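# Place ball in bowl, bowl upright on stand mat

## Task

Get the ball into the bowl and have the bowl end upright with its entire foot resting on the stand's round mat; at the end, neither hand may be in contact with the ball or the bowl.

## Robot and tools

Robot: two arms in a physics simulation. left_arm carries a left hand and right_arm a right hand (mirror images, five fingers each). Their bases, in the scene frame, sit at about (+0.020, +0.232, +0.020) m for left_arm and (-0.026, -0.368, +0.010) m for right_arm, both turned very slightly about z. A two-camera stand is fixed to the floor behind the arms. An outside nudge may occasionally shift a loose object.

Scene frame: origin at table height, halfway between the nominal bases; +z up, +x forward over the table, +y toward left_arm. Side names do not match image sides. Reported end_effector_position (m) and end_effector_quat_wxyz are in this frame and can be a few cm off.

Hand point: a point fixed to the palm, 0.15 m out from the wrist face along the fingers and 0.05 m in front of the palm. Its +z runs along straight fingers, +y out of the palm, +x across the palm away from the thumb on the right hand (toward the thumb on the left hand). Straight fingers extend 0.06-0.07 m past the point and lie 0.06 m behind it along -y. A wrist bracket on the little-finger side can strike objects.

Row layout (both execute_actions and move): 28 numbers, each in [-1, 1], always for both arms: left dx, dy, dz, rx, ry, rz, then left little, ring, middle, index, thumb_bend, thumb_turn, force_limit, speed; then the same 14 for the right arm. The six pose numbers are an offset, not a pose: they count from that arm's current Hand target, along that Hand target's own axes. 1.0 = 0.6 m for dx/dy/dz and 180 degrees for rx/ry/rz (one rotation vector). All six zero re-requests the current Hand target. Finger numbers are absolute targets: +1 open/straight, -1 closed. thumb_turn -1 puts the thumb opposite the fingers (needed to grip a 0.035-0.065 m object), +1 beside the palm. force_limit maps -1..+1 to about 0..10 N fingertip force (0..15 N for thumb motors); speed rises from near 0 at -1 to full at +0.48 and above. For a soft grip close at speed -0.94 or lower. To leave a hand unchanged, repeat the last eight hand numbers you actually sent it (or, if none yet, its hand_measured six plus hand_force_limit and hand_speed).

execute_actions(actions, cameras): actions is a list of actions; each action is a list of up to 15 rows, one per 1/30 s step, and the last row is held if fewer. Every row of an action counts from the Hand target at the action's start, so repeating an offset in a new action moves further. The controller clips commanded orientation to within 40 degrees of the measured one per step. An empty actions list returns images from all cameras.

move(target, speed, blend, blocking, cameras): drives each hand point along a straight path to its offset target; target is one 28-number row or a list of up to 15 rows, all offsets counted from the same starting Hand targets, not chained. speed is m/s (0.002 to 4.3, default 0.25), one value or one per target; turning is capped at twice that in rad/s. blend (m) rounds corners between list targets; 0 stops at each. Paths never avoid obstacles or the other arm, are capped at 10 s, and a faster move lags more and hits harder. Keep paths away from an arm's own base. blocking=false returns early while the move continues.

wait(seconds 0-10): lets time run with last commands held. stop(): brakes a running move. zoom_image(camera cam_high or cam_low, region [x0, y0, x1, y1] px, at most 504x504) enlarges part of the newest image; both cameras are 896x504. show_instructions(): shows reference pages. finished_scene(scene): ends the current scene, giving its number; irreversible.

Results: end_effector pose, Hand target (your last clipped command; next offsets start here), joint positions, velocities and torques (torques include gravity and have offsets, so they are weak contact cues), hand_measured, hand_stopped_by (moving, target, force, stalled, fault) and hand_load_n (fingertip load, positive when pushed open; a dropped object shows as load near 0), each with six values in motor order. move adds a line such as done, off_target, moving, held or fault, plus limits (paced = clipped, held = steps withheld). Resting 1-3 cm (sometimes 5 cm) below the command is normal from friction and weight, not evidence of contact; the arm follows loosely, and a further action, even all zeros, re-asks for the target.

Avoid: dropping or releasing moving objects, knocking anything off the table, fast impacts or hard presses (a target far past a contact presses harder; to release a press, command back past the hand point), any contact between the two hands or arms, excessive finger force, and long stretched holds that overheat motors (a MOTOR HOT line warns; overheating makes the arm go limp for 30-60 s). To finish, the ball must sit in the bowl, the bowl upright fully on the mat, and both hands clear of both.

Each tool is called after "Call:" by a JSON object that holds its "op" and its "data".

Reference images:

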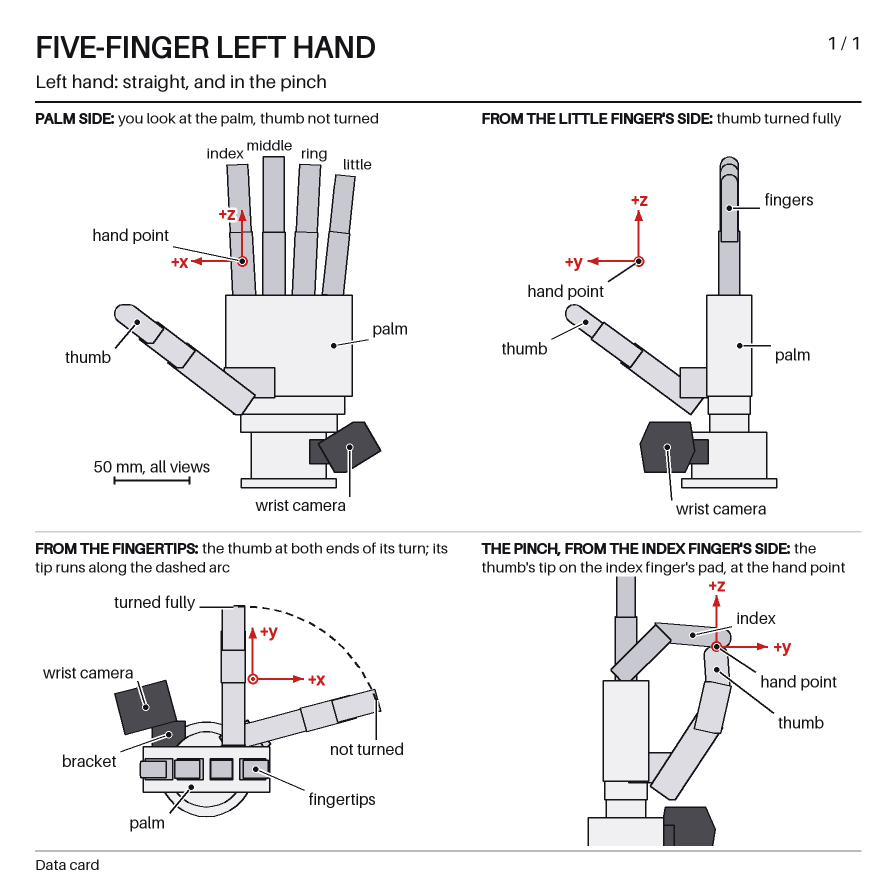

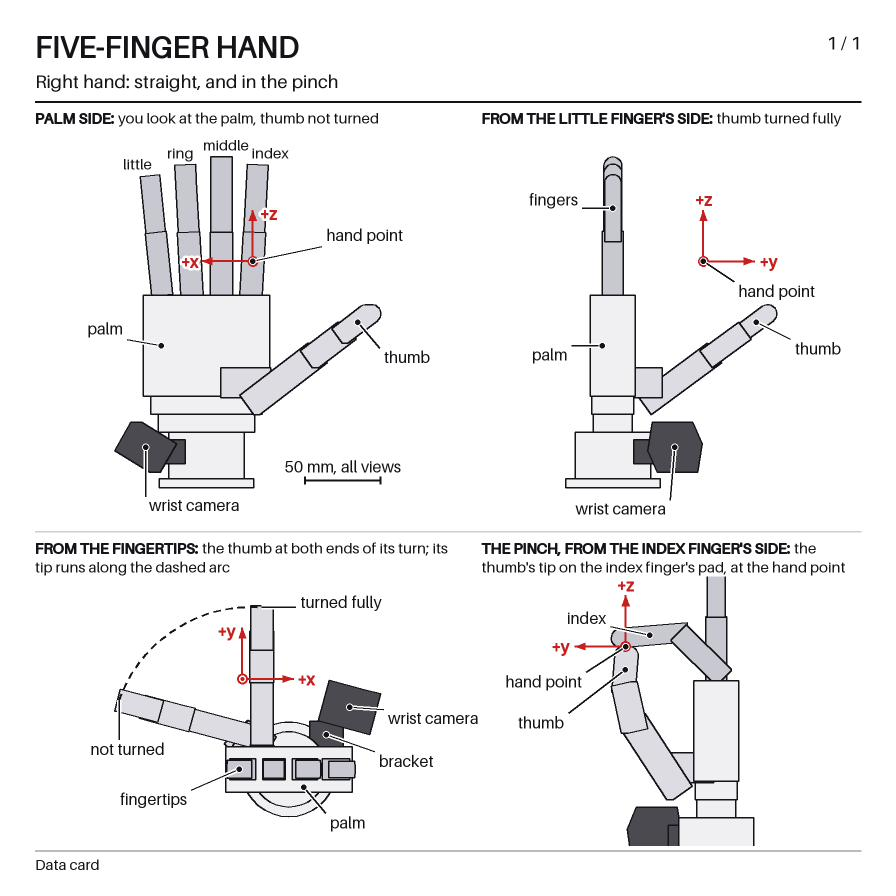

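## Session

Call:
{"op": "execute_actions", "data": {"actions": []}}

Call:
{"op": "zoom_image", "data": {"camera": "cam_high", "region": [220, 150, 472, 320]}}

Call:
{"op": "zoom_image", "data": {"camera": "cam_low", "region": [400, 190, 600, 300]}}

Scene clock: 0.00 s.
left_arm: end_effector_position=(+0.5453, +0.2185, +0.2633) hand_measured=(+1.000, +1.000, +1.000, +1.000, +1.000, +1.000) hand_load_n=(+0.0, +0.0, +0.0, +0.0, +0.0, +0.0) hand_stopped_by=(target, target, target, target, target, target) hand_force_limit=0.00 hand_speed=-0.80 end_effector_quat_wxyz=(-0.403, +0.689, -0.557, +0.229) | right_arm: end_effector_position=(+0.3118, -0.0723, +0.2504) hand_measured=(+1.000, +1.000, +1.000, +1.000, +1.000, +1.000) hand_load_n=(+0.0, +0.0, +0.0, +0.0, +0.0, +0.5) hand_stopped_by=(target, target, target, target, target, target) hand_force_limit=0.00 hand_speed=-0.80 end_effector_quat_wxyz=(-0.278, +0.750, -0.586, +0.131)
Joint positions: left_arm=[-0.101 1.256 1.1 -0.505 -0.383 -0.12] | right_arm=[0.608 1.191 1.142 -0.905 0.109 0.376]
Joint velocities: within noise
Joint torques (N m): no reading
Heat: left arm: hottest elbow 31 °C; right arm: hottest shoulder 31 °C.
Hand target: left_arm +0.5524, +0.2178, +0.2758; -0.409, +0.687, -0.551, +0.238 | right_arm +0.3174, -0.0680, +0.2632; -0.291, +0.746, -0.584, +0.134

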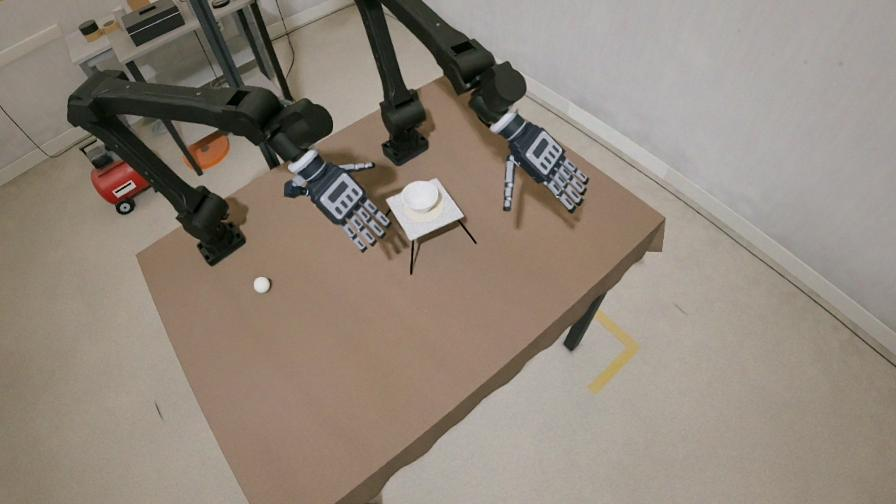

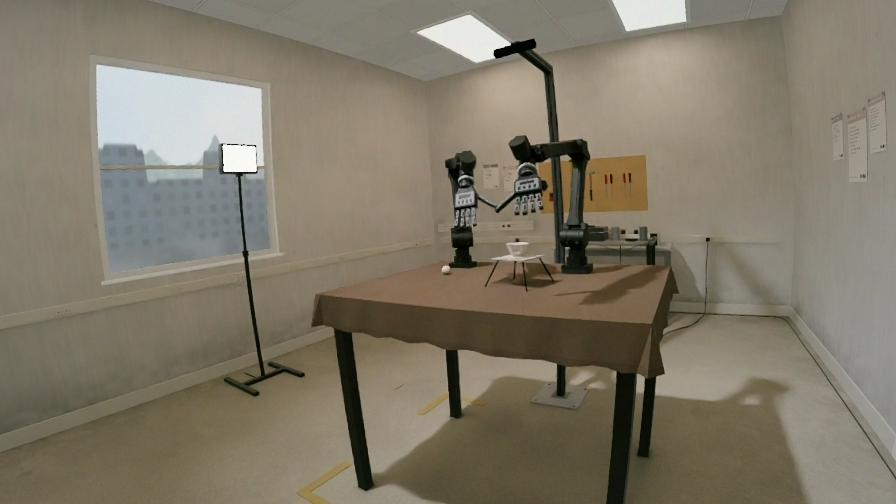

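Scaled by 2.000 from the camera's 896x504 image, which has a finer 1280x720 frame.

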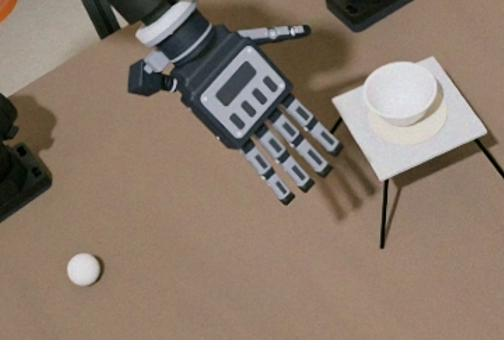

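Scaled by 2.520 from the camera's 896x504 image, which has a finer 1280x720 frame.

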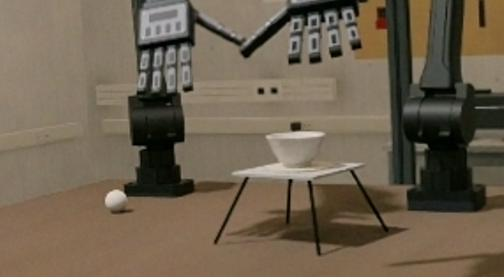

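Call:
{"op": "move", "data": {"target": [[0.367,0.1343,-0.2963,0.0441,0.3775,0.1955,-0.9,-0.9,0.5,0.5,0.65,-1,0,0,0.9815,0.1512,-0.4252,0.07,0.2954,0.3976,1,1,1,1,1,1,0,-0.8],[0.6867,0.6077,-0.6833,0.0441,0.3775,0.1955,-0.9,-0.9,0.5,0.5,0.65,-1,0,0,0.9815,0.1512,-0.4252,0.07,0.2954,0.3976,1,1,1,1,1,1,0,-0.8]], "speed": 0.3, "blend": 0.05, "cameras": ["all"]}}

Call:
{"op": "zoom_image", "data": {"camera": "cam_high", "region": [220, 220, 300, 300]}}

Call:
{"op": "zoom_image", "data": {"camera": "cam_low", "region": [400, 210, 480, 290]}}

Call:
{"op": "zoom_image", "data": {"camera": "cam_high", "region": [370, 160, 490, 280]}}

Call:
{"op": "zoom_image", "data": {"camera": "cam_low", "region": [475, 225, 575, 300]}}

Scene clock: 55.43 s.
left_arm: end_effector_position=(+0.1408, -0.2946, +0.1307) hand_measured=(-0.900, -0.900, +0.500, +0.500, +0.650, -1.000) hand_load_n=(+0.0, +0.0, +0.0, +0.0, +0.0, +0.0) hand_stopped_by=(target, target, target, target, target, target) hand_force_limit=0.00 hand_speed=0.00 end_effector_quat_wxyz=(+0.132, -0.221, +0.849, -0.461) | right_arm: end_effector_position=(+0.2688, -0.6949, +0.3119) hand_measured=(+1.000, +1.000, +1.000, +1.000, +1.000, +1.000) hand_load_n=(+0.0, +0.0, +0.0, +0.0, +0.0, +0.0) hand_stopped_by=(target, target, target, target, target, target) hand_force_limit=0.00 hand_speed=-0.80 end_effector_quat_wxyz=(+0.104, -0.128, +0.945, -0.283)
Joint positions: left_arm=[-1.377 1.402 0.828 -0.023 -0.282 -0.162] | right_arm=[-0.952 1.184 1.302 -1.083 0.104 0.364]
Joint torques (N m): left_arm=[-0.85 -9.99 13.78 2.67 -0.32 -0.17] | right_arm=[-0.73 -8.29 12.71 1.31 0.22 0.16]
Heat: left arm: hottest elbow 38 °C; right arm: hottest elbow 35 °C.
Hand target: left_arm +0.1430, -0.3183, +0.1502; +0.129, -0.224, +0.837, -0.483 | right_arm +0.2737, -0.7112, +0.3301; +0.111, -0.114, +0.940, -0.301
Off the commanded pose: left_arm 0.031 m, 3 deg | right_arm 0.025 m, 3 deg.
move: off_target (left_arm, right_arm)

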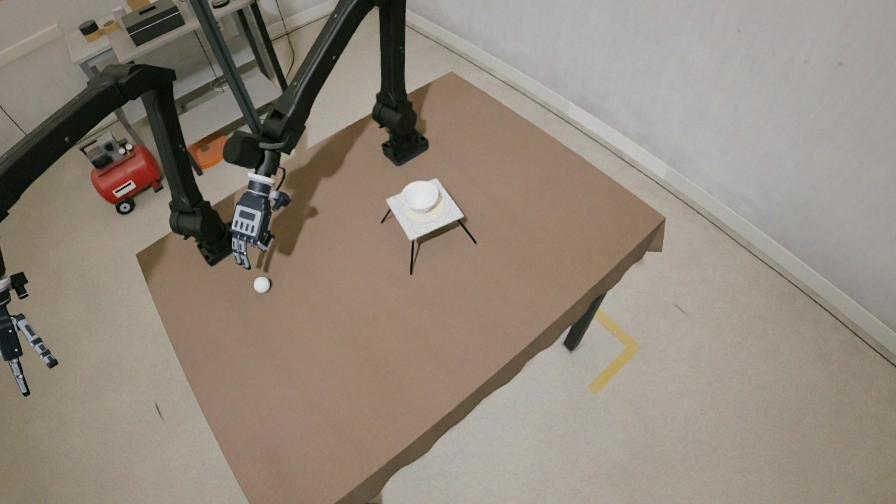

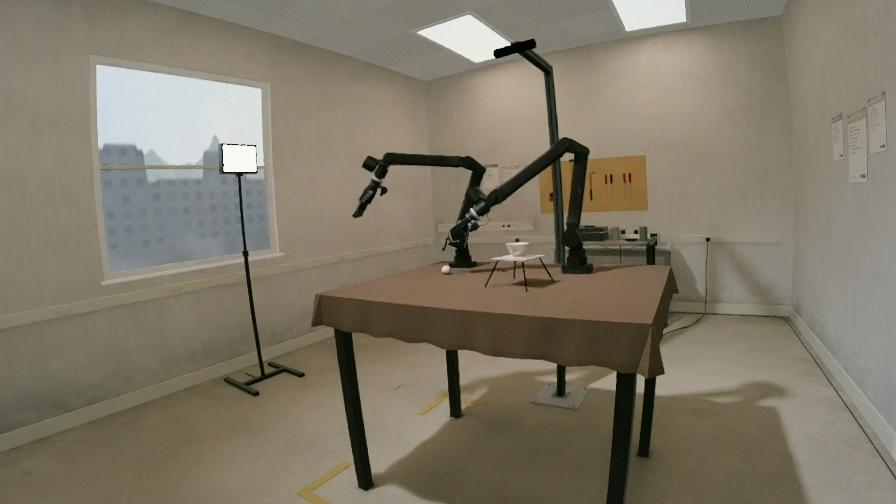

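Scaled by 6.300 from the camera's 896x504 image, which has a finer 1280x720 frame.

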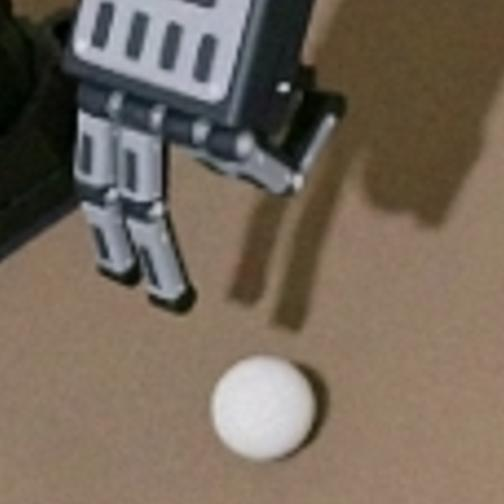

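Scaled by 6.300 from the camera's 896x504 image, which has a finer 1280x720 frame.

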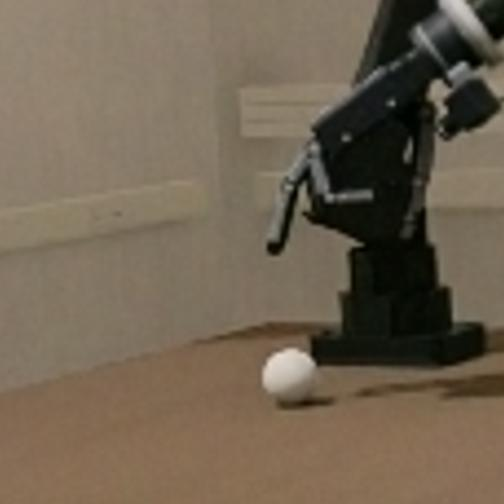

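Scaled by 4.200 from the camera's 896x504 image, which has a finer 1280x720 frame.

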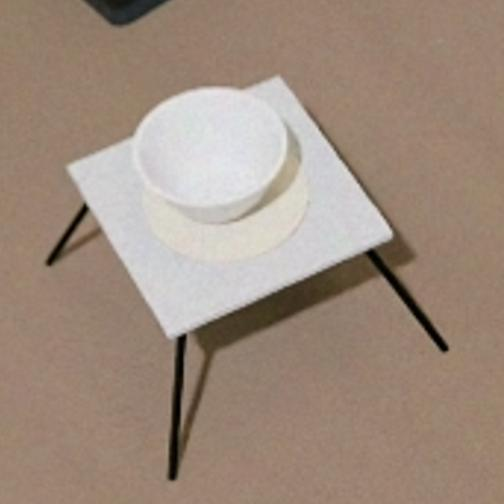

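Scaled by 5.040 from the camera's 896x504 image, which has a finer 1280x720 frame.

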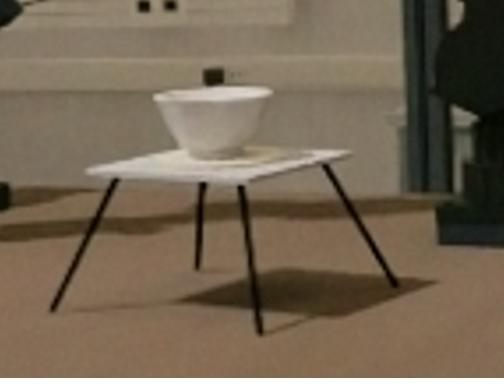

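Call:
{"op": "move", "data": {"target": [0.0248,0.1155,0.1007,0,0,0,-0.9,-0.9,0.5,0.5,0.65,-1,0,0,0,0,0,0,0,0,1,1,1,1,1,1,0,-0.8], "speed": 0.15, "cameras": ["all"]}}

Call:
{"op": "zoom_image", "data": {"camera": "cam_high", "region": [220, 220, 300, 300]}}

Call:
{"op": "zoom_image", "data": {"camera": "cam_low", "region": [400, 210, 480, 290]}}

Scene clock: 76.83 s.
left_arm: end_effector_position=(+0.1449, -0.3333, +0.0625) hand_measured=(-0.900, -0.900, +0.500, +0.500, +0.650, -1.000) hand_load_n=(+0.0, +0.0, +0.0, -0.5, +0.0, +0.0) hand_stopped_by=(target, target, target, target, target, target) hand_force_limit=0.00 hand_speed=0.00 end_effector_quat_wxyz=(+0.133, -0.225, +0.838, -0.479) | right_arm: end_effector_position=(+0.2688, -0.6949, +0.3119) hand_measured=(+1.000, +1.000, +1.000, +1.000, +1.000, +1.000) hand_load_n=(+0.0, +0.0, +0.0, +0.0, +0.0, +0.0) hand_stopped_by=(target, target, target, target, target, target) hand_force_limit=0.00 hand_speed=-0.80 end_effector_quat_wxyz=(+0.104, -0.128, +0.945, -0.283)
Joint positions: left_arm=[-1.388 1.624 0.828 0.237 -0.298 -0.173] | right_arm=[-0.952 1.184 1.302 -1.083 0.104 0.364]
Joint torques (N m): left_arm=[-1.67 -11.28 8.99 2.84 -0.32 -0.22] | right_arm=[-0.73 -8.29 12.71 1.31 0.22 0.16]
Heat: left arm: hottest elbow 39 °C; right arm: hottest elbow 39 °C.
Hand target: left_arm +0.1389, -0.3410, +0.0601; +0.129, -0.224, +0.837, -0.483 | right_arm +0.2737, -0.7112, +0.3301; +0.111, -0.114, +0.940, -0.301
Off the commanded pose: left_arm 0.010 m, 1 deg | right_arm 0.025 m, 3 deg.
move: off_target (right_arm)

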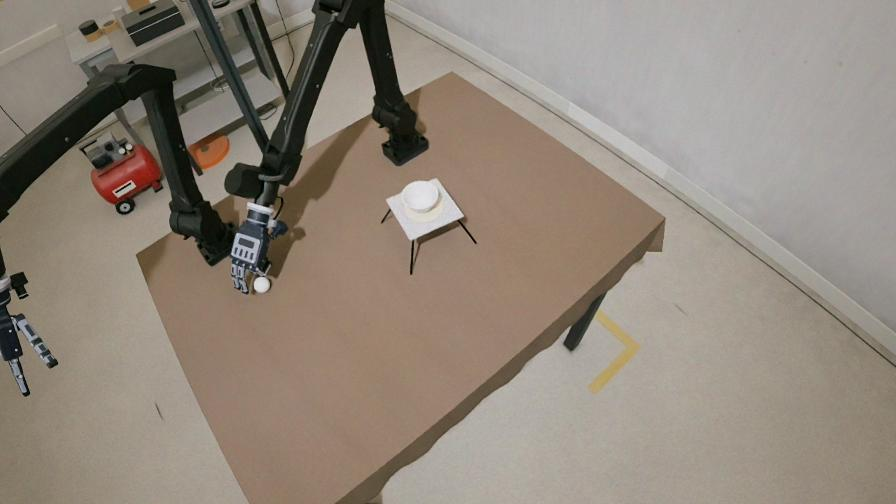

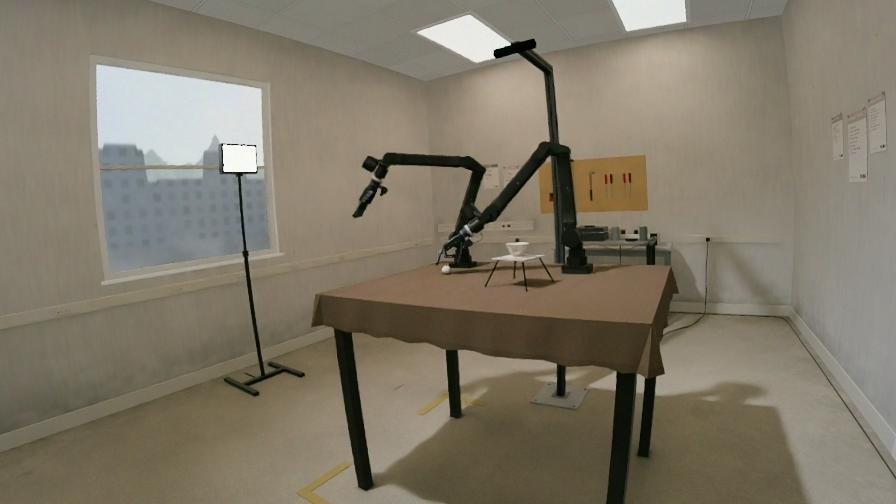

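Scaled by 6.300 from the camera's 896x504 image, which has a finer 1280x720 frame.

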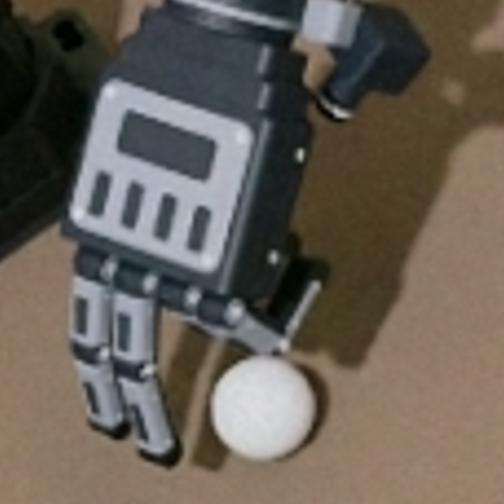

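Scaled by 6.300 from the camera's 896x504 image, which has a finer 1280x720 frame.

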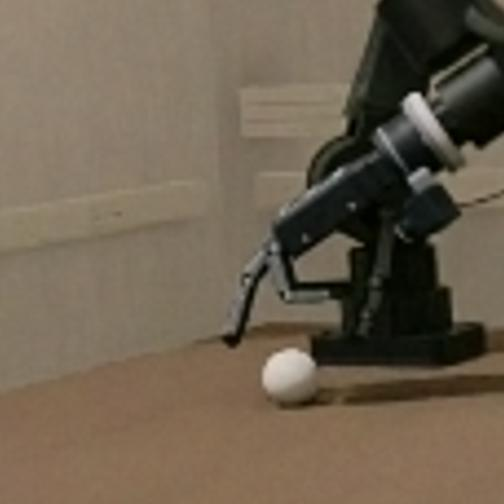

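Call:
{"op": "move", "data": {"target": [[0.0043,0.0438,0.0407,0,0,0,-0.9,-0.9,0.5,0.5,0.65,-1,0,0,0,0,0,0,0,0,1,1,1,1,1,1,0,-0.8],[0.0043,0.0438,0.0407,0,0,0,-0.9,-0.9,-0.1,-0.1,0.3,-1,-0.5,-0.85,0,0,0,0,0,0,1,1,1,1,1,1,0,-0.8]], "speed": 0.1, "cameras": ["all"]}}

Call:
{"op": "zoom_image", "data": {"camera": "cam_high", "region": [220, 220, 300, 300]}}

Call:
{"op": "zoom_image", "data": {"camera": "cam_low", "region": [400, 210, 480, 290]}}

Scene clock: 96.03 s.
left_arm: end_effector_position=(+0.1464, -0.3413, +0.0279) hand_measured=(-0.900, -0.900, -0.100, -0.100, +0.300, -1.000) hand_load_n=(+0.0, +0.0, +0.0, +0.0, +0.0, +0.0) hand_stopped_by=(target, target, target, target, target, target) hand_force_limit=-0.50 hand_speed=-0.85 end_effector_quat_wxyz=(+0.133, -0.225, +0.838, -0.479) | right_arm: end_effector_position=(+0.2688, -0.6949, +0.3119) hand_measured=(+1.000, +1.000, +1.000, +1.000, +1.000, +1.000) hand_load_n=(+0.0, +0.0, +0.0, +0.0, +0.0, +0.0) hand_stopped_by=(target, target, target, target, target, target) hand_force_limit=0.00 hand_speed=-0.80 end_effector_quat_wxyz=(+0.104, -0.128, +0.945, -0.283)
Joint positions: left_arm=[-1.388 1.721 0.828 0.334 -0.298 -0.173] | right_arm=[-0.952 1.184 1.302 -1.083 0.104 0.364]
Joint torques (N m): left_arm=[-2.02 -12.75 8.53 2.81 -0.28 -0.19] | right_arm=[-0.73 -8.29 12.71 1.31 0.22 0.16]
Heat: left arm: hottest elbow 38 °C; right arm: hottest elbow 41 °C.
Hand target: left_arm +0.1407, -0.3493, +0.0250; +0.129, -0.224, +0.837, -0.483 | right_arm +0.2737, -0.7112, +0.3301; +0.111, -0.114, +0.940, -0.301
Off the commanded pose: left_arm 0.010 m, 1 deg | right_arm 0.025 m, 3 deg.
move: off_target (right_arm)

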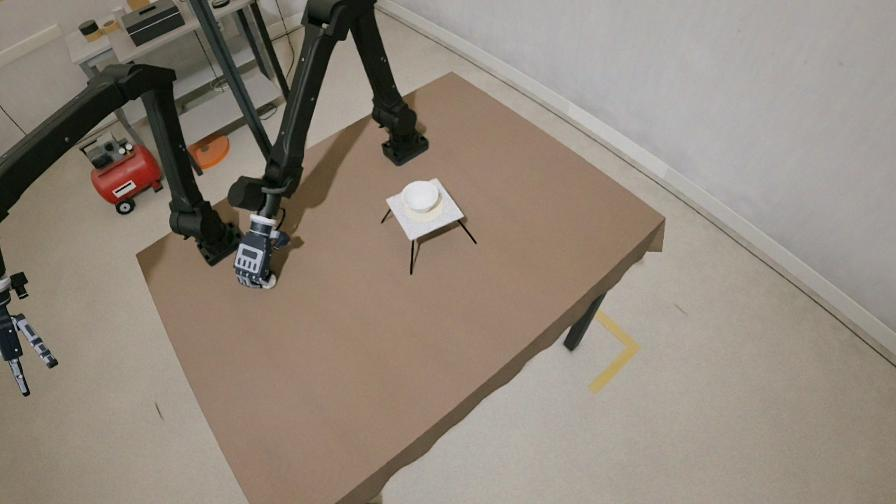

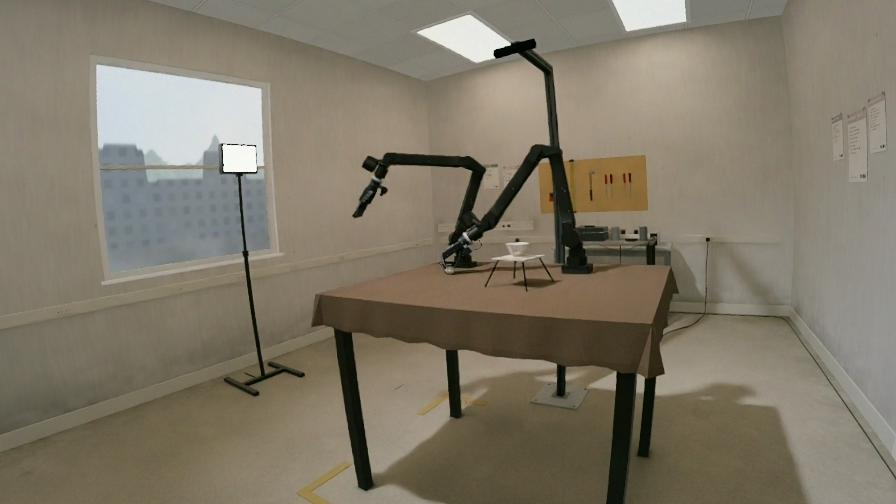

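Scaled by 6.300 from the camera's 896x504 image, which has a finer 1280x720 frame.

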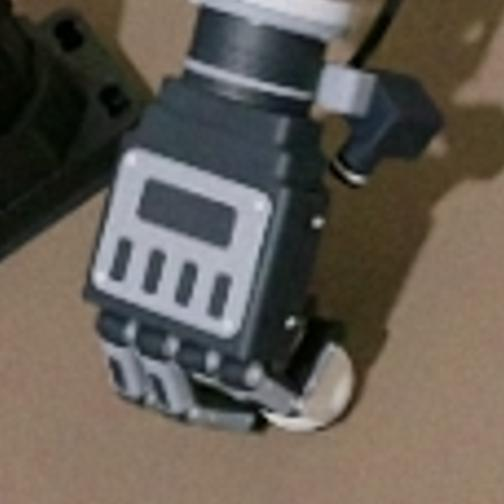

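Scaled by 6.300 from the camera's 896x504 image, which has a finer 1280x720 frame.

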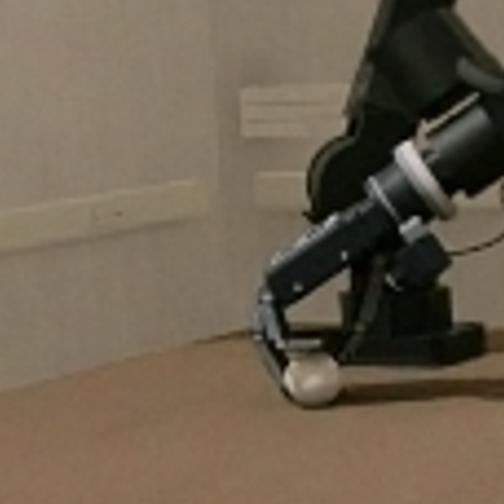

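Call:
{"op": "move", "data": {"target": [[0,-0.1255,-0.0493,0,0,0,-0.9,-0.9,-0.1,-0.1,0.3,-1,-0.5,-0.85,0,0,0,0,0,0,1,1,1,1,1,1,0,-0.8],[-0.0478,-0.0885,-0.08,0,0,0,-0.9,-0.9,0.5,0.5,0.65,-1,0,0,0,0,0,0,0,0,1,1,1,1,1,1,0,-0.8]], "speed": 0.12, "cameras": ["all"]}}

Call:
{"op": "zoom_image", "data": {"camera": "cam_high", "region": [225, 225, 295, 295]}}

Call:
{"op": "zoom_image", "data": {"camera": "cam_low", "region": [415, 220, 485, 290]}}

Scene clock: 142.27 s.
left_arm: end_effector_position=(+0.1524, -0.3231, +0.0873) hand_measured=(-0.900, -0.900, +0.500, +0.500, +0.650, -1.000) hand_load_n=(+0.0, +0.0, +0.0, +0.0, +0.0, +0.0) hand_stopped_by=(target, target, target, target, target, target) hand_force_limit=0.00 hand_speed=0.00 end_effector_quat_wxyz=(+0.127, -0.223, +0.842, -0.474) | right_arm: end_effector_position=(+0.2688, -0.6949, +0.3119) hand_measured=(+1.000, +1.000, +1.000, +1.000, +1.000, +1.000) hand_load_n=(+0.0, +0.0, +0.0, +0.0, +0.0, +0.0) hand_stopped_by=(target, target, target, target, target, target) hand_force_limit=0.00 hand_speed=-0.80 end_effector_quat_wxyz=(+0.104, -0.128, +0.945, -0.283)
Joint positions: left_arm=[-1.36 1.553 0.835 0.151 -0.261 -0.159] | right_arm=[-0.952 1.184 1.302 -1.083 0.104 0.364]
Joint torques (N m): left_arm=[0.62 -14.39 7.86 2.91 -0.05 -0.07] | right_arm=[-0.79 -8.29 12.71 1.31 0.22 0.16]
Heat: left arm: hottest elbow 37 °C; right arm: hottest elbow 44 °C.
Hand target: left_arm +0.1581, -0.3219, +0.0949; +0.129, -0.224, +0.837, -0.483 | right_arm +0.2737, -0.7112, +0.3301; +0.111, -0.114, +0.940, -0.301
Off the commanded pose: left_arm 0.010 m, 1 deg | right_arm 0.025 m, 3 deg.
move: off_target (right_arm)

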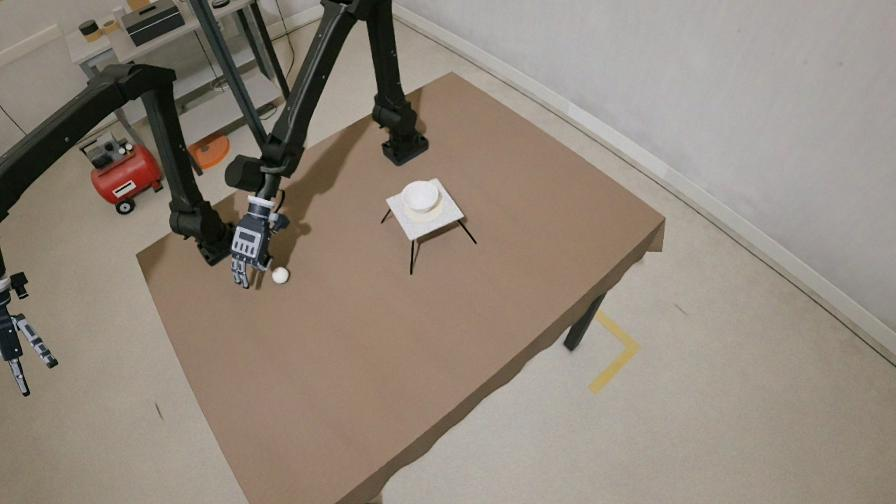

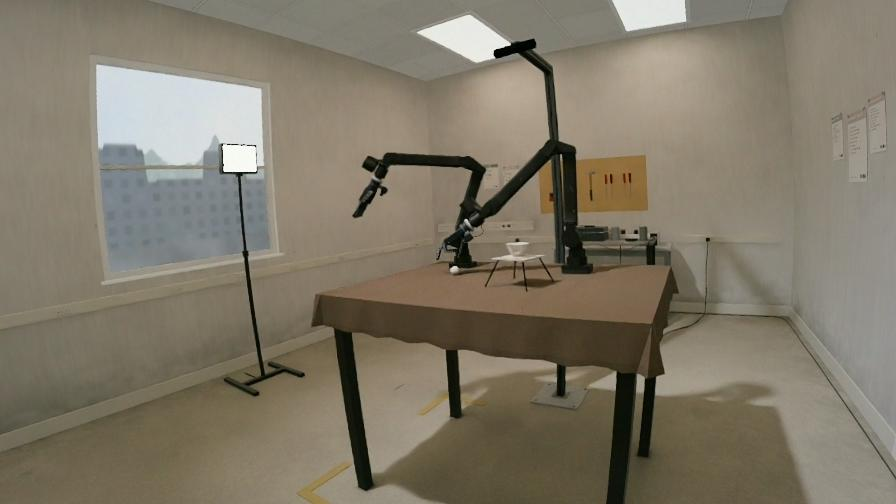

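Scaled by 7.200 from the camera's 896x504 image, which has a finer 1280x720 frame.

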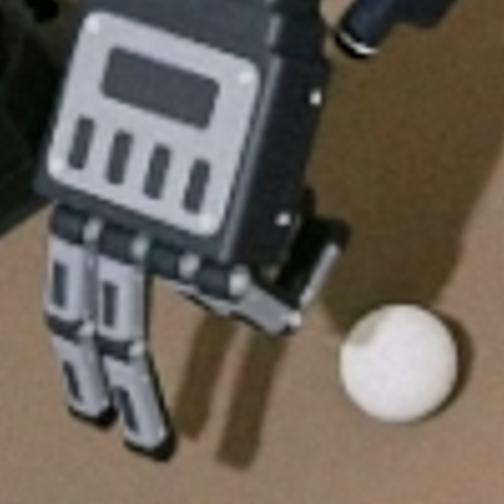

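Scaled by 7.200 from the camera's 896x504 image, which has a finer 1280x720 frame.

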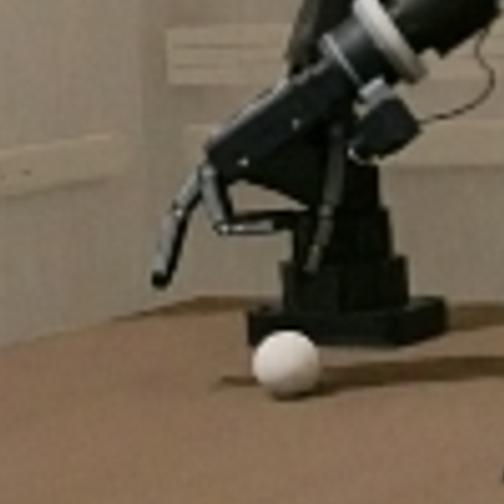

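Call:
{"op": "zoom_image", "data": {"camera": "cam_high", "region": [245, 240, 290, 290]}}

Call:
{"op": "zoom_image", "data": {"camera": "cam_low", "region": [430, 235, 470, 275]}}

Scaled by 10.080 from the camera's 896x504 image, which has a finer 1280x720 frame.

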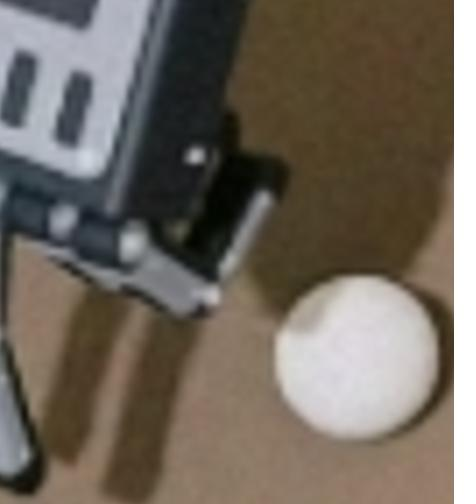

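Scaled by 12.600 from the camera's 896x504 image, which has a finer 1280x720 frame.

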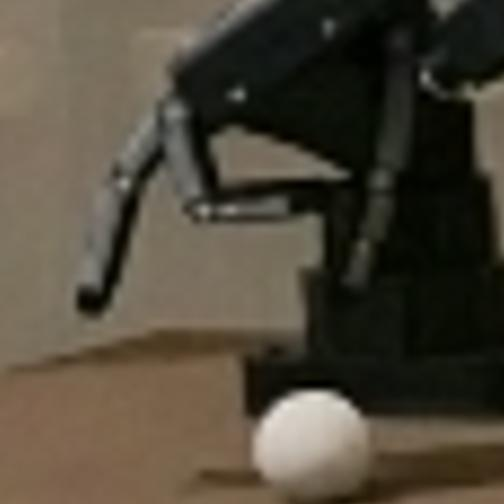

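Call:
{"op": "move", "data": {"target": [-0.0585,0.0662,0.0018,0,0,0,-0.9,-0.9,0.5,0.5,0.65,-1,0,0,0,0,0,0,0,0,1,1,1,1,1,1,0,-0.8], "speed": 0.12, "cameras": ["all"]}}

Call:
{"op": "zoom_image", "data": {"camera": "cam_high", "region": [235, 210, 315, 290]}}

Call:
{"op": "zoom_image", "data": {"camera": "cam_low", "region": [415, 215, 495, 295]}}

Scene clock: 210.43 s.
left_arm: end_effector_position=(+0.1738, -0.2903, +0.0605) hand_measured=(-0.900, -0.900, +0.500, +0.500, +0.650, -1.000) hand_load_n=(+0.0, +0.0, +0.0, +0.0, +0.0, +0.0) hand_stopped_by=(target, target, target, target, target, target) hand_force_limit=0.00 hand_speed=0.00 end_effector_quat_wxyz=(+0.126, -0.224, +0.839, -0.480) | right_arm: end_effector_position=(+0.2688, -0.6949, +0.3119) hand_measured=(+1.000, +1.000, +1.000, +1.000, +1.000, +1.000) hand_load_n=(+0.5, +0.0, +0.0, -0.5, +0.0, +0.0) hand_stopped_by=(target, target, target, target, target, target) hand_force_limit=0.00 hand_speed=-0.80 end_effector_quat_wxyz=(+0.104, -0.128, +0.945, -0.283)
Joint positions: left_arm=[-1.291 1.552 0.724 0.284 -0.201 -0.123] | right_arm=[-0.952 1.184 1.302 -1.083 0.104 0.364]
Joint torques (N m): left_arm=[0.15 -11.81 7.21 2.92 0 -0.01] | right_arm=[-0.73 -8.29 12.71 1.29 0.22 0.16]
Heat: left arm: hottest elbow 35 °C; right arm: hottest elbow 46 °C.
Hand target: left_arm +0.1789, -0.2880, +0.0601; +0.129, -0.224, +0.837, -0.483 | right_arm +0.2737, -0.7112, +0.3301; +0.111, -0.114, +0.940, -0.301
Off the commanded pose: left_arm 0.006 m, 1 deg | right_arm 0.025 m, 3 deg.
move: off_target (right_arm)

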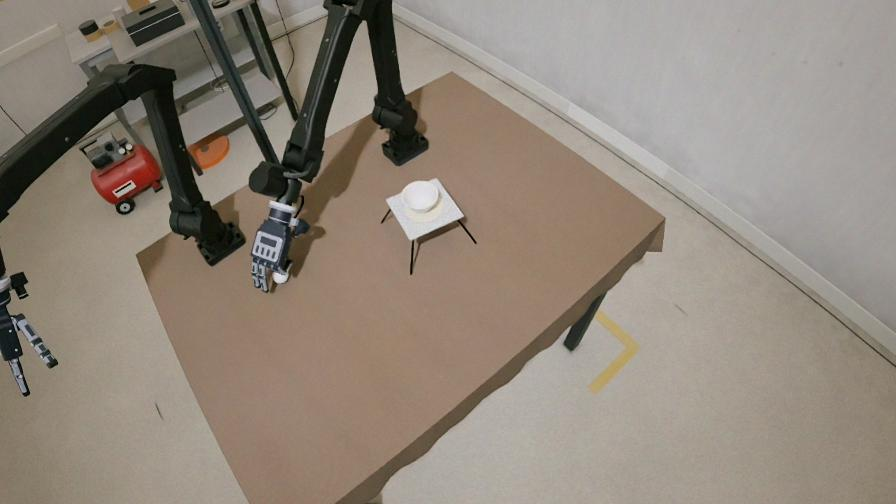

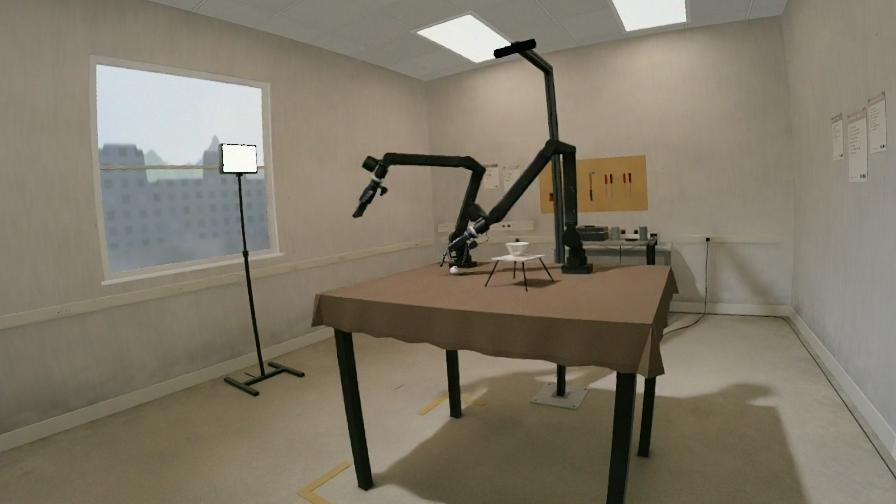

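Scaled by 6.300 from the camera's 896x504 image, which has a finer 1280x720 frame.

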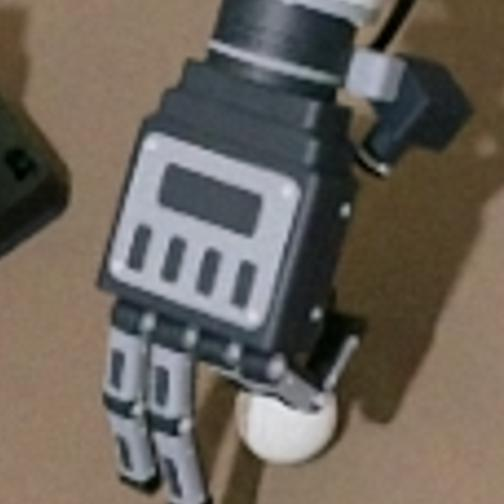

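Scaled by 6.300 from the camera's 896x504 image, which has a finer 1280x720 frame.

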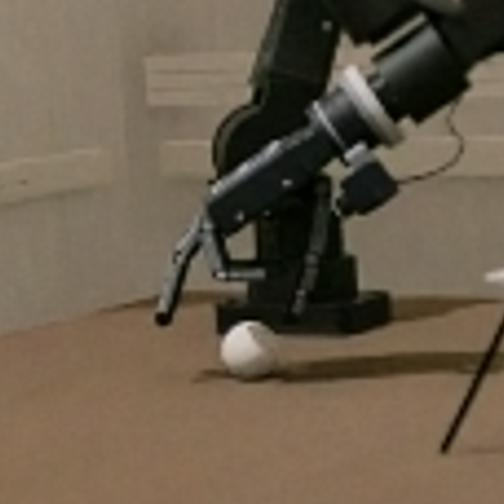

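Call:
{"op": "move", "data": {"target": [0,0.0527,0.0208,0,0,0,-0.9,-0.9,0.5,0.5,0.65,-1,0,0,0,0,0,0,0,0,1,1,1,1,1,1,0,-0.8], "speed": 0.1, "cameras": ["all"]}}

Call:
{"op": "zoom_image", "data": {"camera": "cam_high", "region": [235, 210, 315, 290]}}

Call:
{"op": "zoom_image", "data": {"camera": "cam_low", "region": [415, 215, 495, 295]}}

Scene clock: 231.90 s.
left_arm: end_effector_position=(+0.1727, -0.2864, +0.0353) hand_measured=(-0.900, -0.900, +0.500, +0.500, +0.650, -1.000) hand_load_n=(+0.0, -0.5, +0.0, +0.0, +0.0, +0.0) hand_stopped_by=(target, target, target, target, target, target) hand_force_limit=0.00 hand_speed=0.00 end_effector_quat_wxyz=(+0.127, -0.223, +0.835, -0.487) | right_arm: end_effector_position=(+0.2688, -0.6949, +0.3119) hand_measured=(+1.000, +1.000, +1.000, +1.000, +1.000, +1.000) hand_load_n=(+0.0, +0.0, +0.0, +0.0, -0.5, +0.0) hand_stopped_by=(target, target, target, target, target, target) hand_force_limit=0.00 hand_speed=-0.80 end_effector_quat_wxyz=(+0.104, -0.128, +0.945, -0.283)
Joint positions: left_arm=[-1.291 1.611 0.683 0.399 -0.201 -0.123] | right_arm=[-0.952 1.184 1.302 -1.083 0.104 0.364]
Joint torques (N m): left_arm=[0.21 -10.46 6.83 3.1 -0.05 -0.05] | right_arm=[-0.79 -8.29 12.71 1.31 0.22 0.16]
Heat: left arm: hottest elbow 35 °C; right arm: hottest elbow 46 °C.
Hand target: left_arm +0.1765, -0.2837, +0.0265; +0.129, -0.224, +0.837, -0.483 | right_arm +0.2737, -0.7112, +0.3301; +0.111, -0.114, +0.940, -0.301
Off the commanded pose: left_arm 0.010 m, 1 deg | right_arm 0.025 m, 3 deg.
move: off_target (right_arm)

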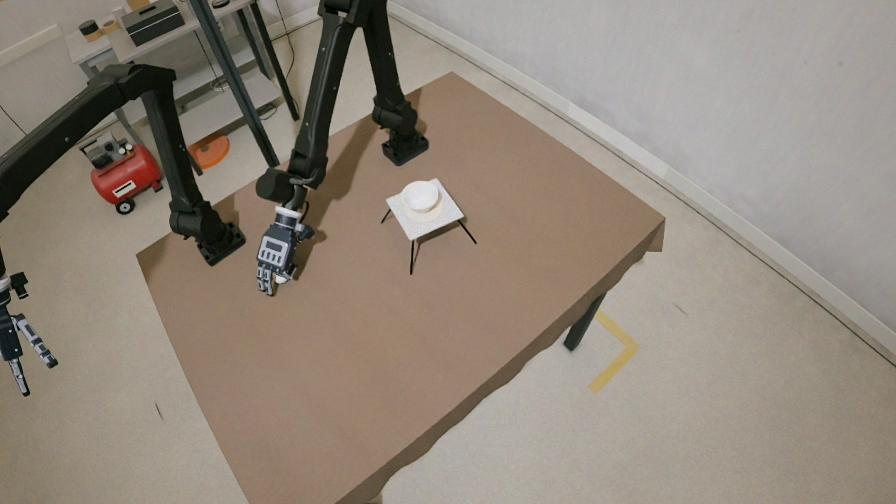

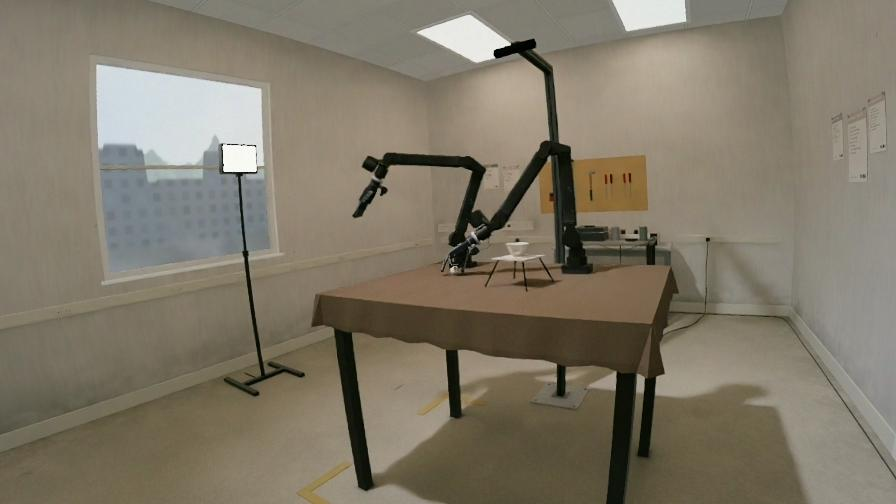

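Scaled by 6.300 from the camera's 896x504 image, which has a finer 1280x720 frame.

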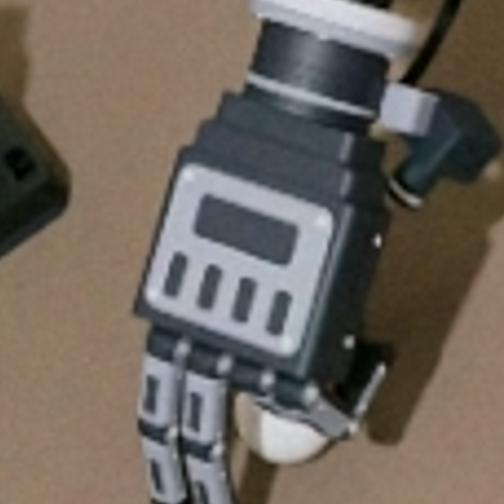

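Scaled by 6.300 from the camera's 896x504 image, which has a finer 1280x720 frame.

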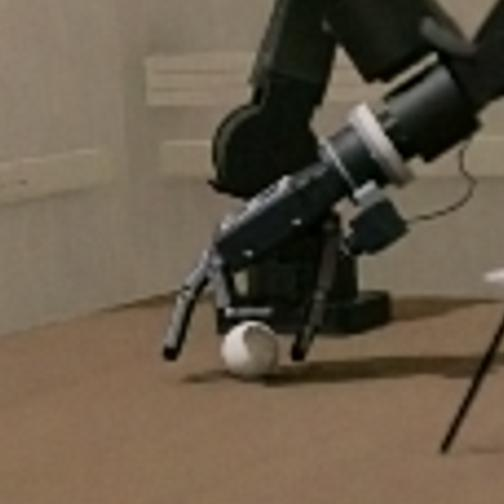

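Call:
{"op": "move", "data": {"target": [[0,0.0115,0.0067,0,0,0,-0.9,-0.9,0.5,0.5,0.65,-1,0,0,0,0,0,0,0,0,1,1,1,1,1,1,0,-0.8]], "speed": 0.06, "cameras": ["all"]}}

Scene clock: 250.87 s.
left_arm: end_effector_position=(+0.1734, -0.2889, +0.0306) hand_measured=(-0.900, -0.900, +0.500, +0.500, +0.650, -1.000) hand_load_n=(+0.0, +0.0, +0.0, -0.5, +0.0, +0.0) hand_stopped_by=(target, target, target, target, target, target) hand_force_limit=0.00 hand_speed=0.00 end_effector_quat_wxyz=(+0.127, -0.223, +0.833, -0.490) | right_arm: end_effector_position=(+0.2688, -0.6949, +0.3119) hand_measured=(+1.000, +1.000, +1.000, +1.000, +1.000, +1.000) hand_load_n=(+0.0, +0.0, +0.0, +0.0, +0.0, +0.0) hand_stopped_by=(target, target, target, target, target, target) hand_force_limit=0.00 hand_speed=-0.80 end_effector_quat_wxyz=(+0.104, -0.128, +0.945, -0.283)
Joint positions: left_arm=[-1.291 1.631 0.683 0.426 -0.201 -0.123] | right_arm=[-0.952 1.184 1.302 -1.083 0.104 0.364]
Joint torques (N m): left_arm=[-0.03 -10.93 6.38 3.18 -0.05 -0.04] | right_arm=[-0.73 -8.29 12.71 1.29 0.22 0.16]
Heat: left arm: hottest elbow 35 °C; right arm: hottest elbow 46 °C.
Hand target: left_arm +0.1765, -0.2837, +0.0185; +0.129, -0.224, +0.837, -0.483 | right_arm +0.2737, -0.7112, +0.3301; +0.111, -0.114, +0.940, -0.301
Off the commanded pose: left_arm 0.013 m, 1 deg | right_arm 0.025 m, 3 deg.
move: off_target (left_arm, right_arm)

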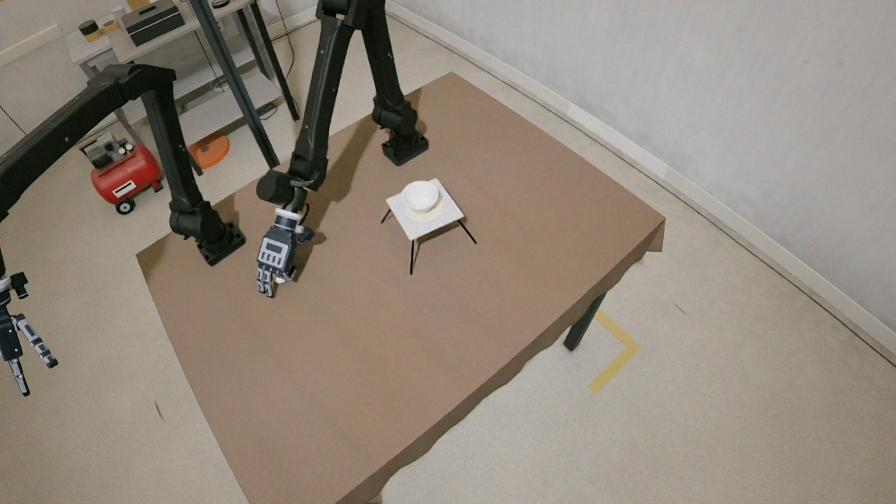

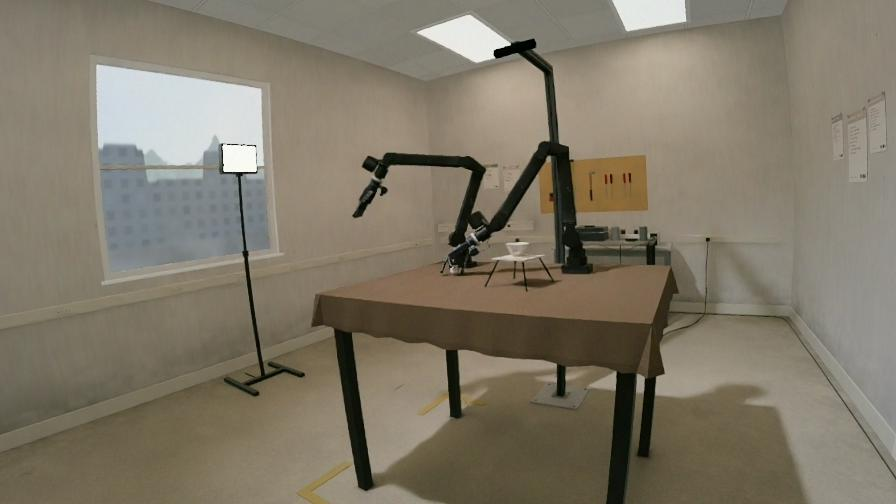

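Call:
{"op": "zoom_image", "data": {"camera": "cam_high", "region": [235, 210, 315, 310]}}

Call:
{"op": "zoom_image", "data": {"camera": "cam_low", "region": [415, 215, 495, 295]}}

Scaled by 5.040 from the camera's 896x504 image, which has a finer 1280x720 frame.

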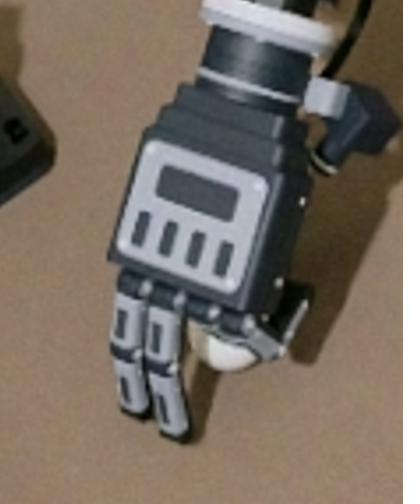

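Scaled by 6.300 from the camera's 896x504 image, which has a finer 1280x720 frame.

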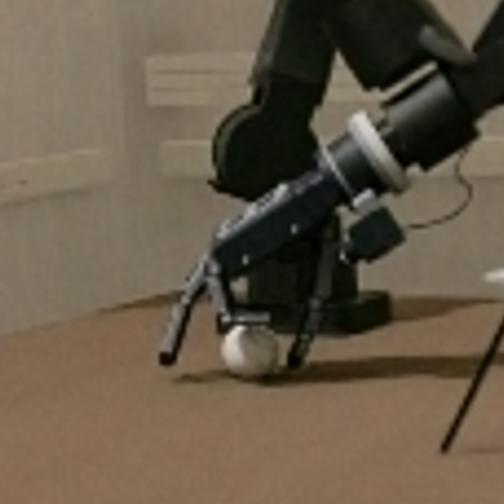

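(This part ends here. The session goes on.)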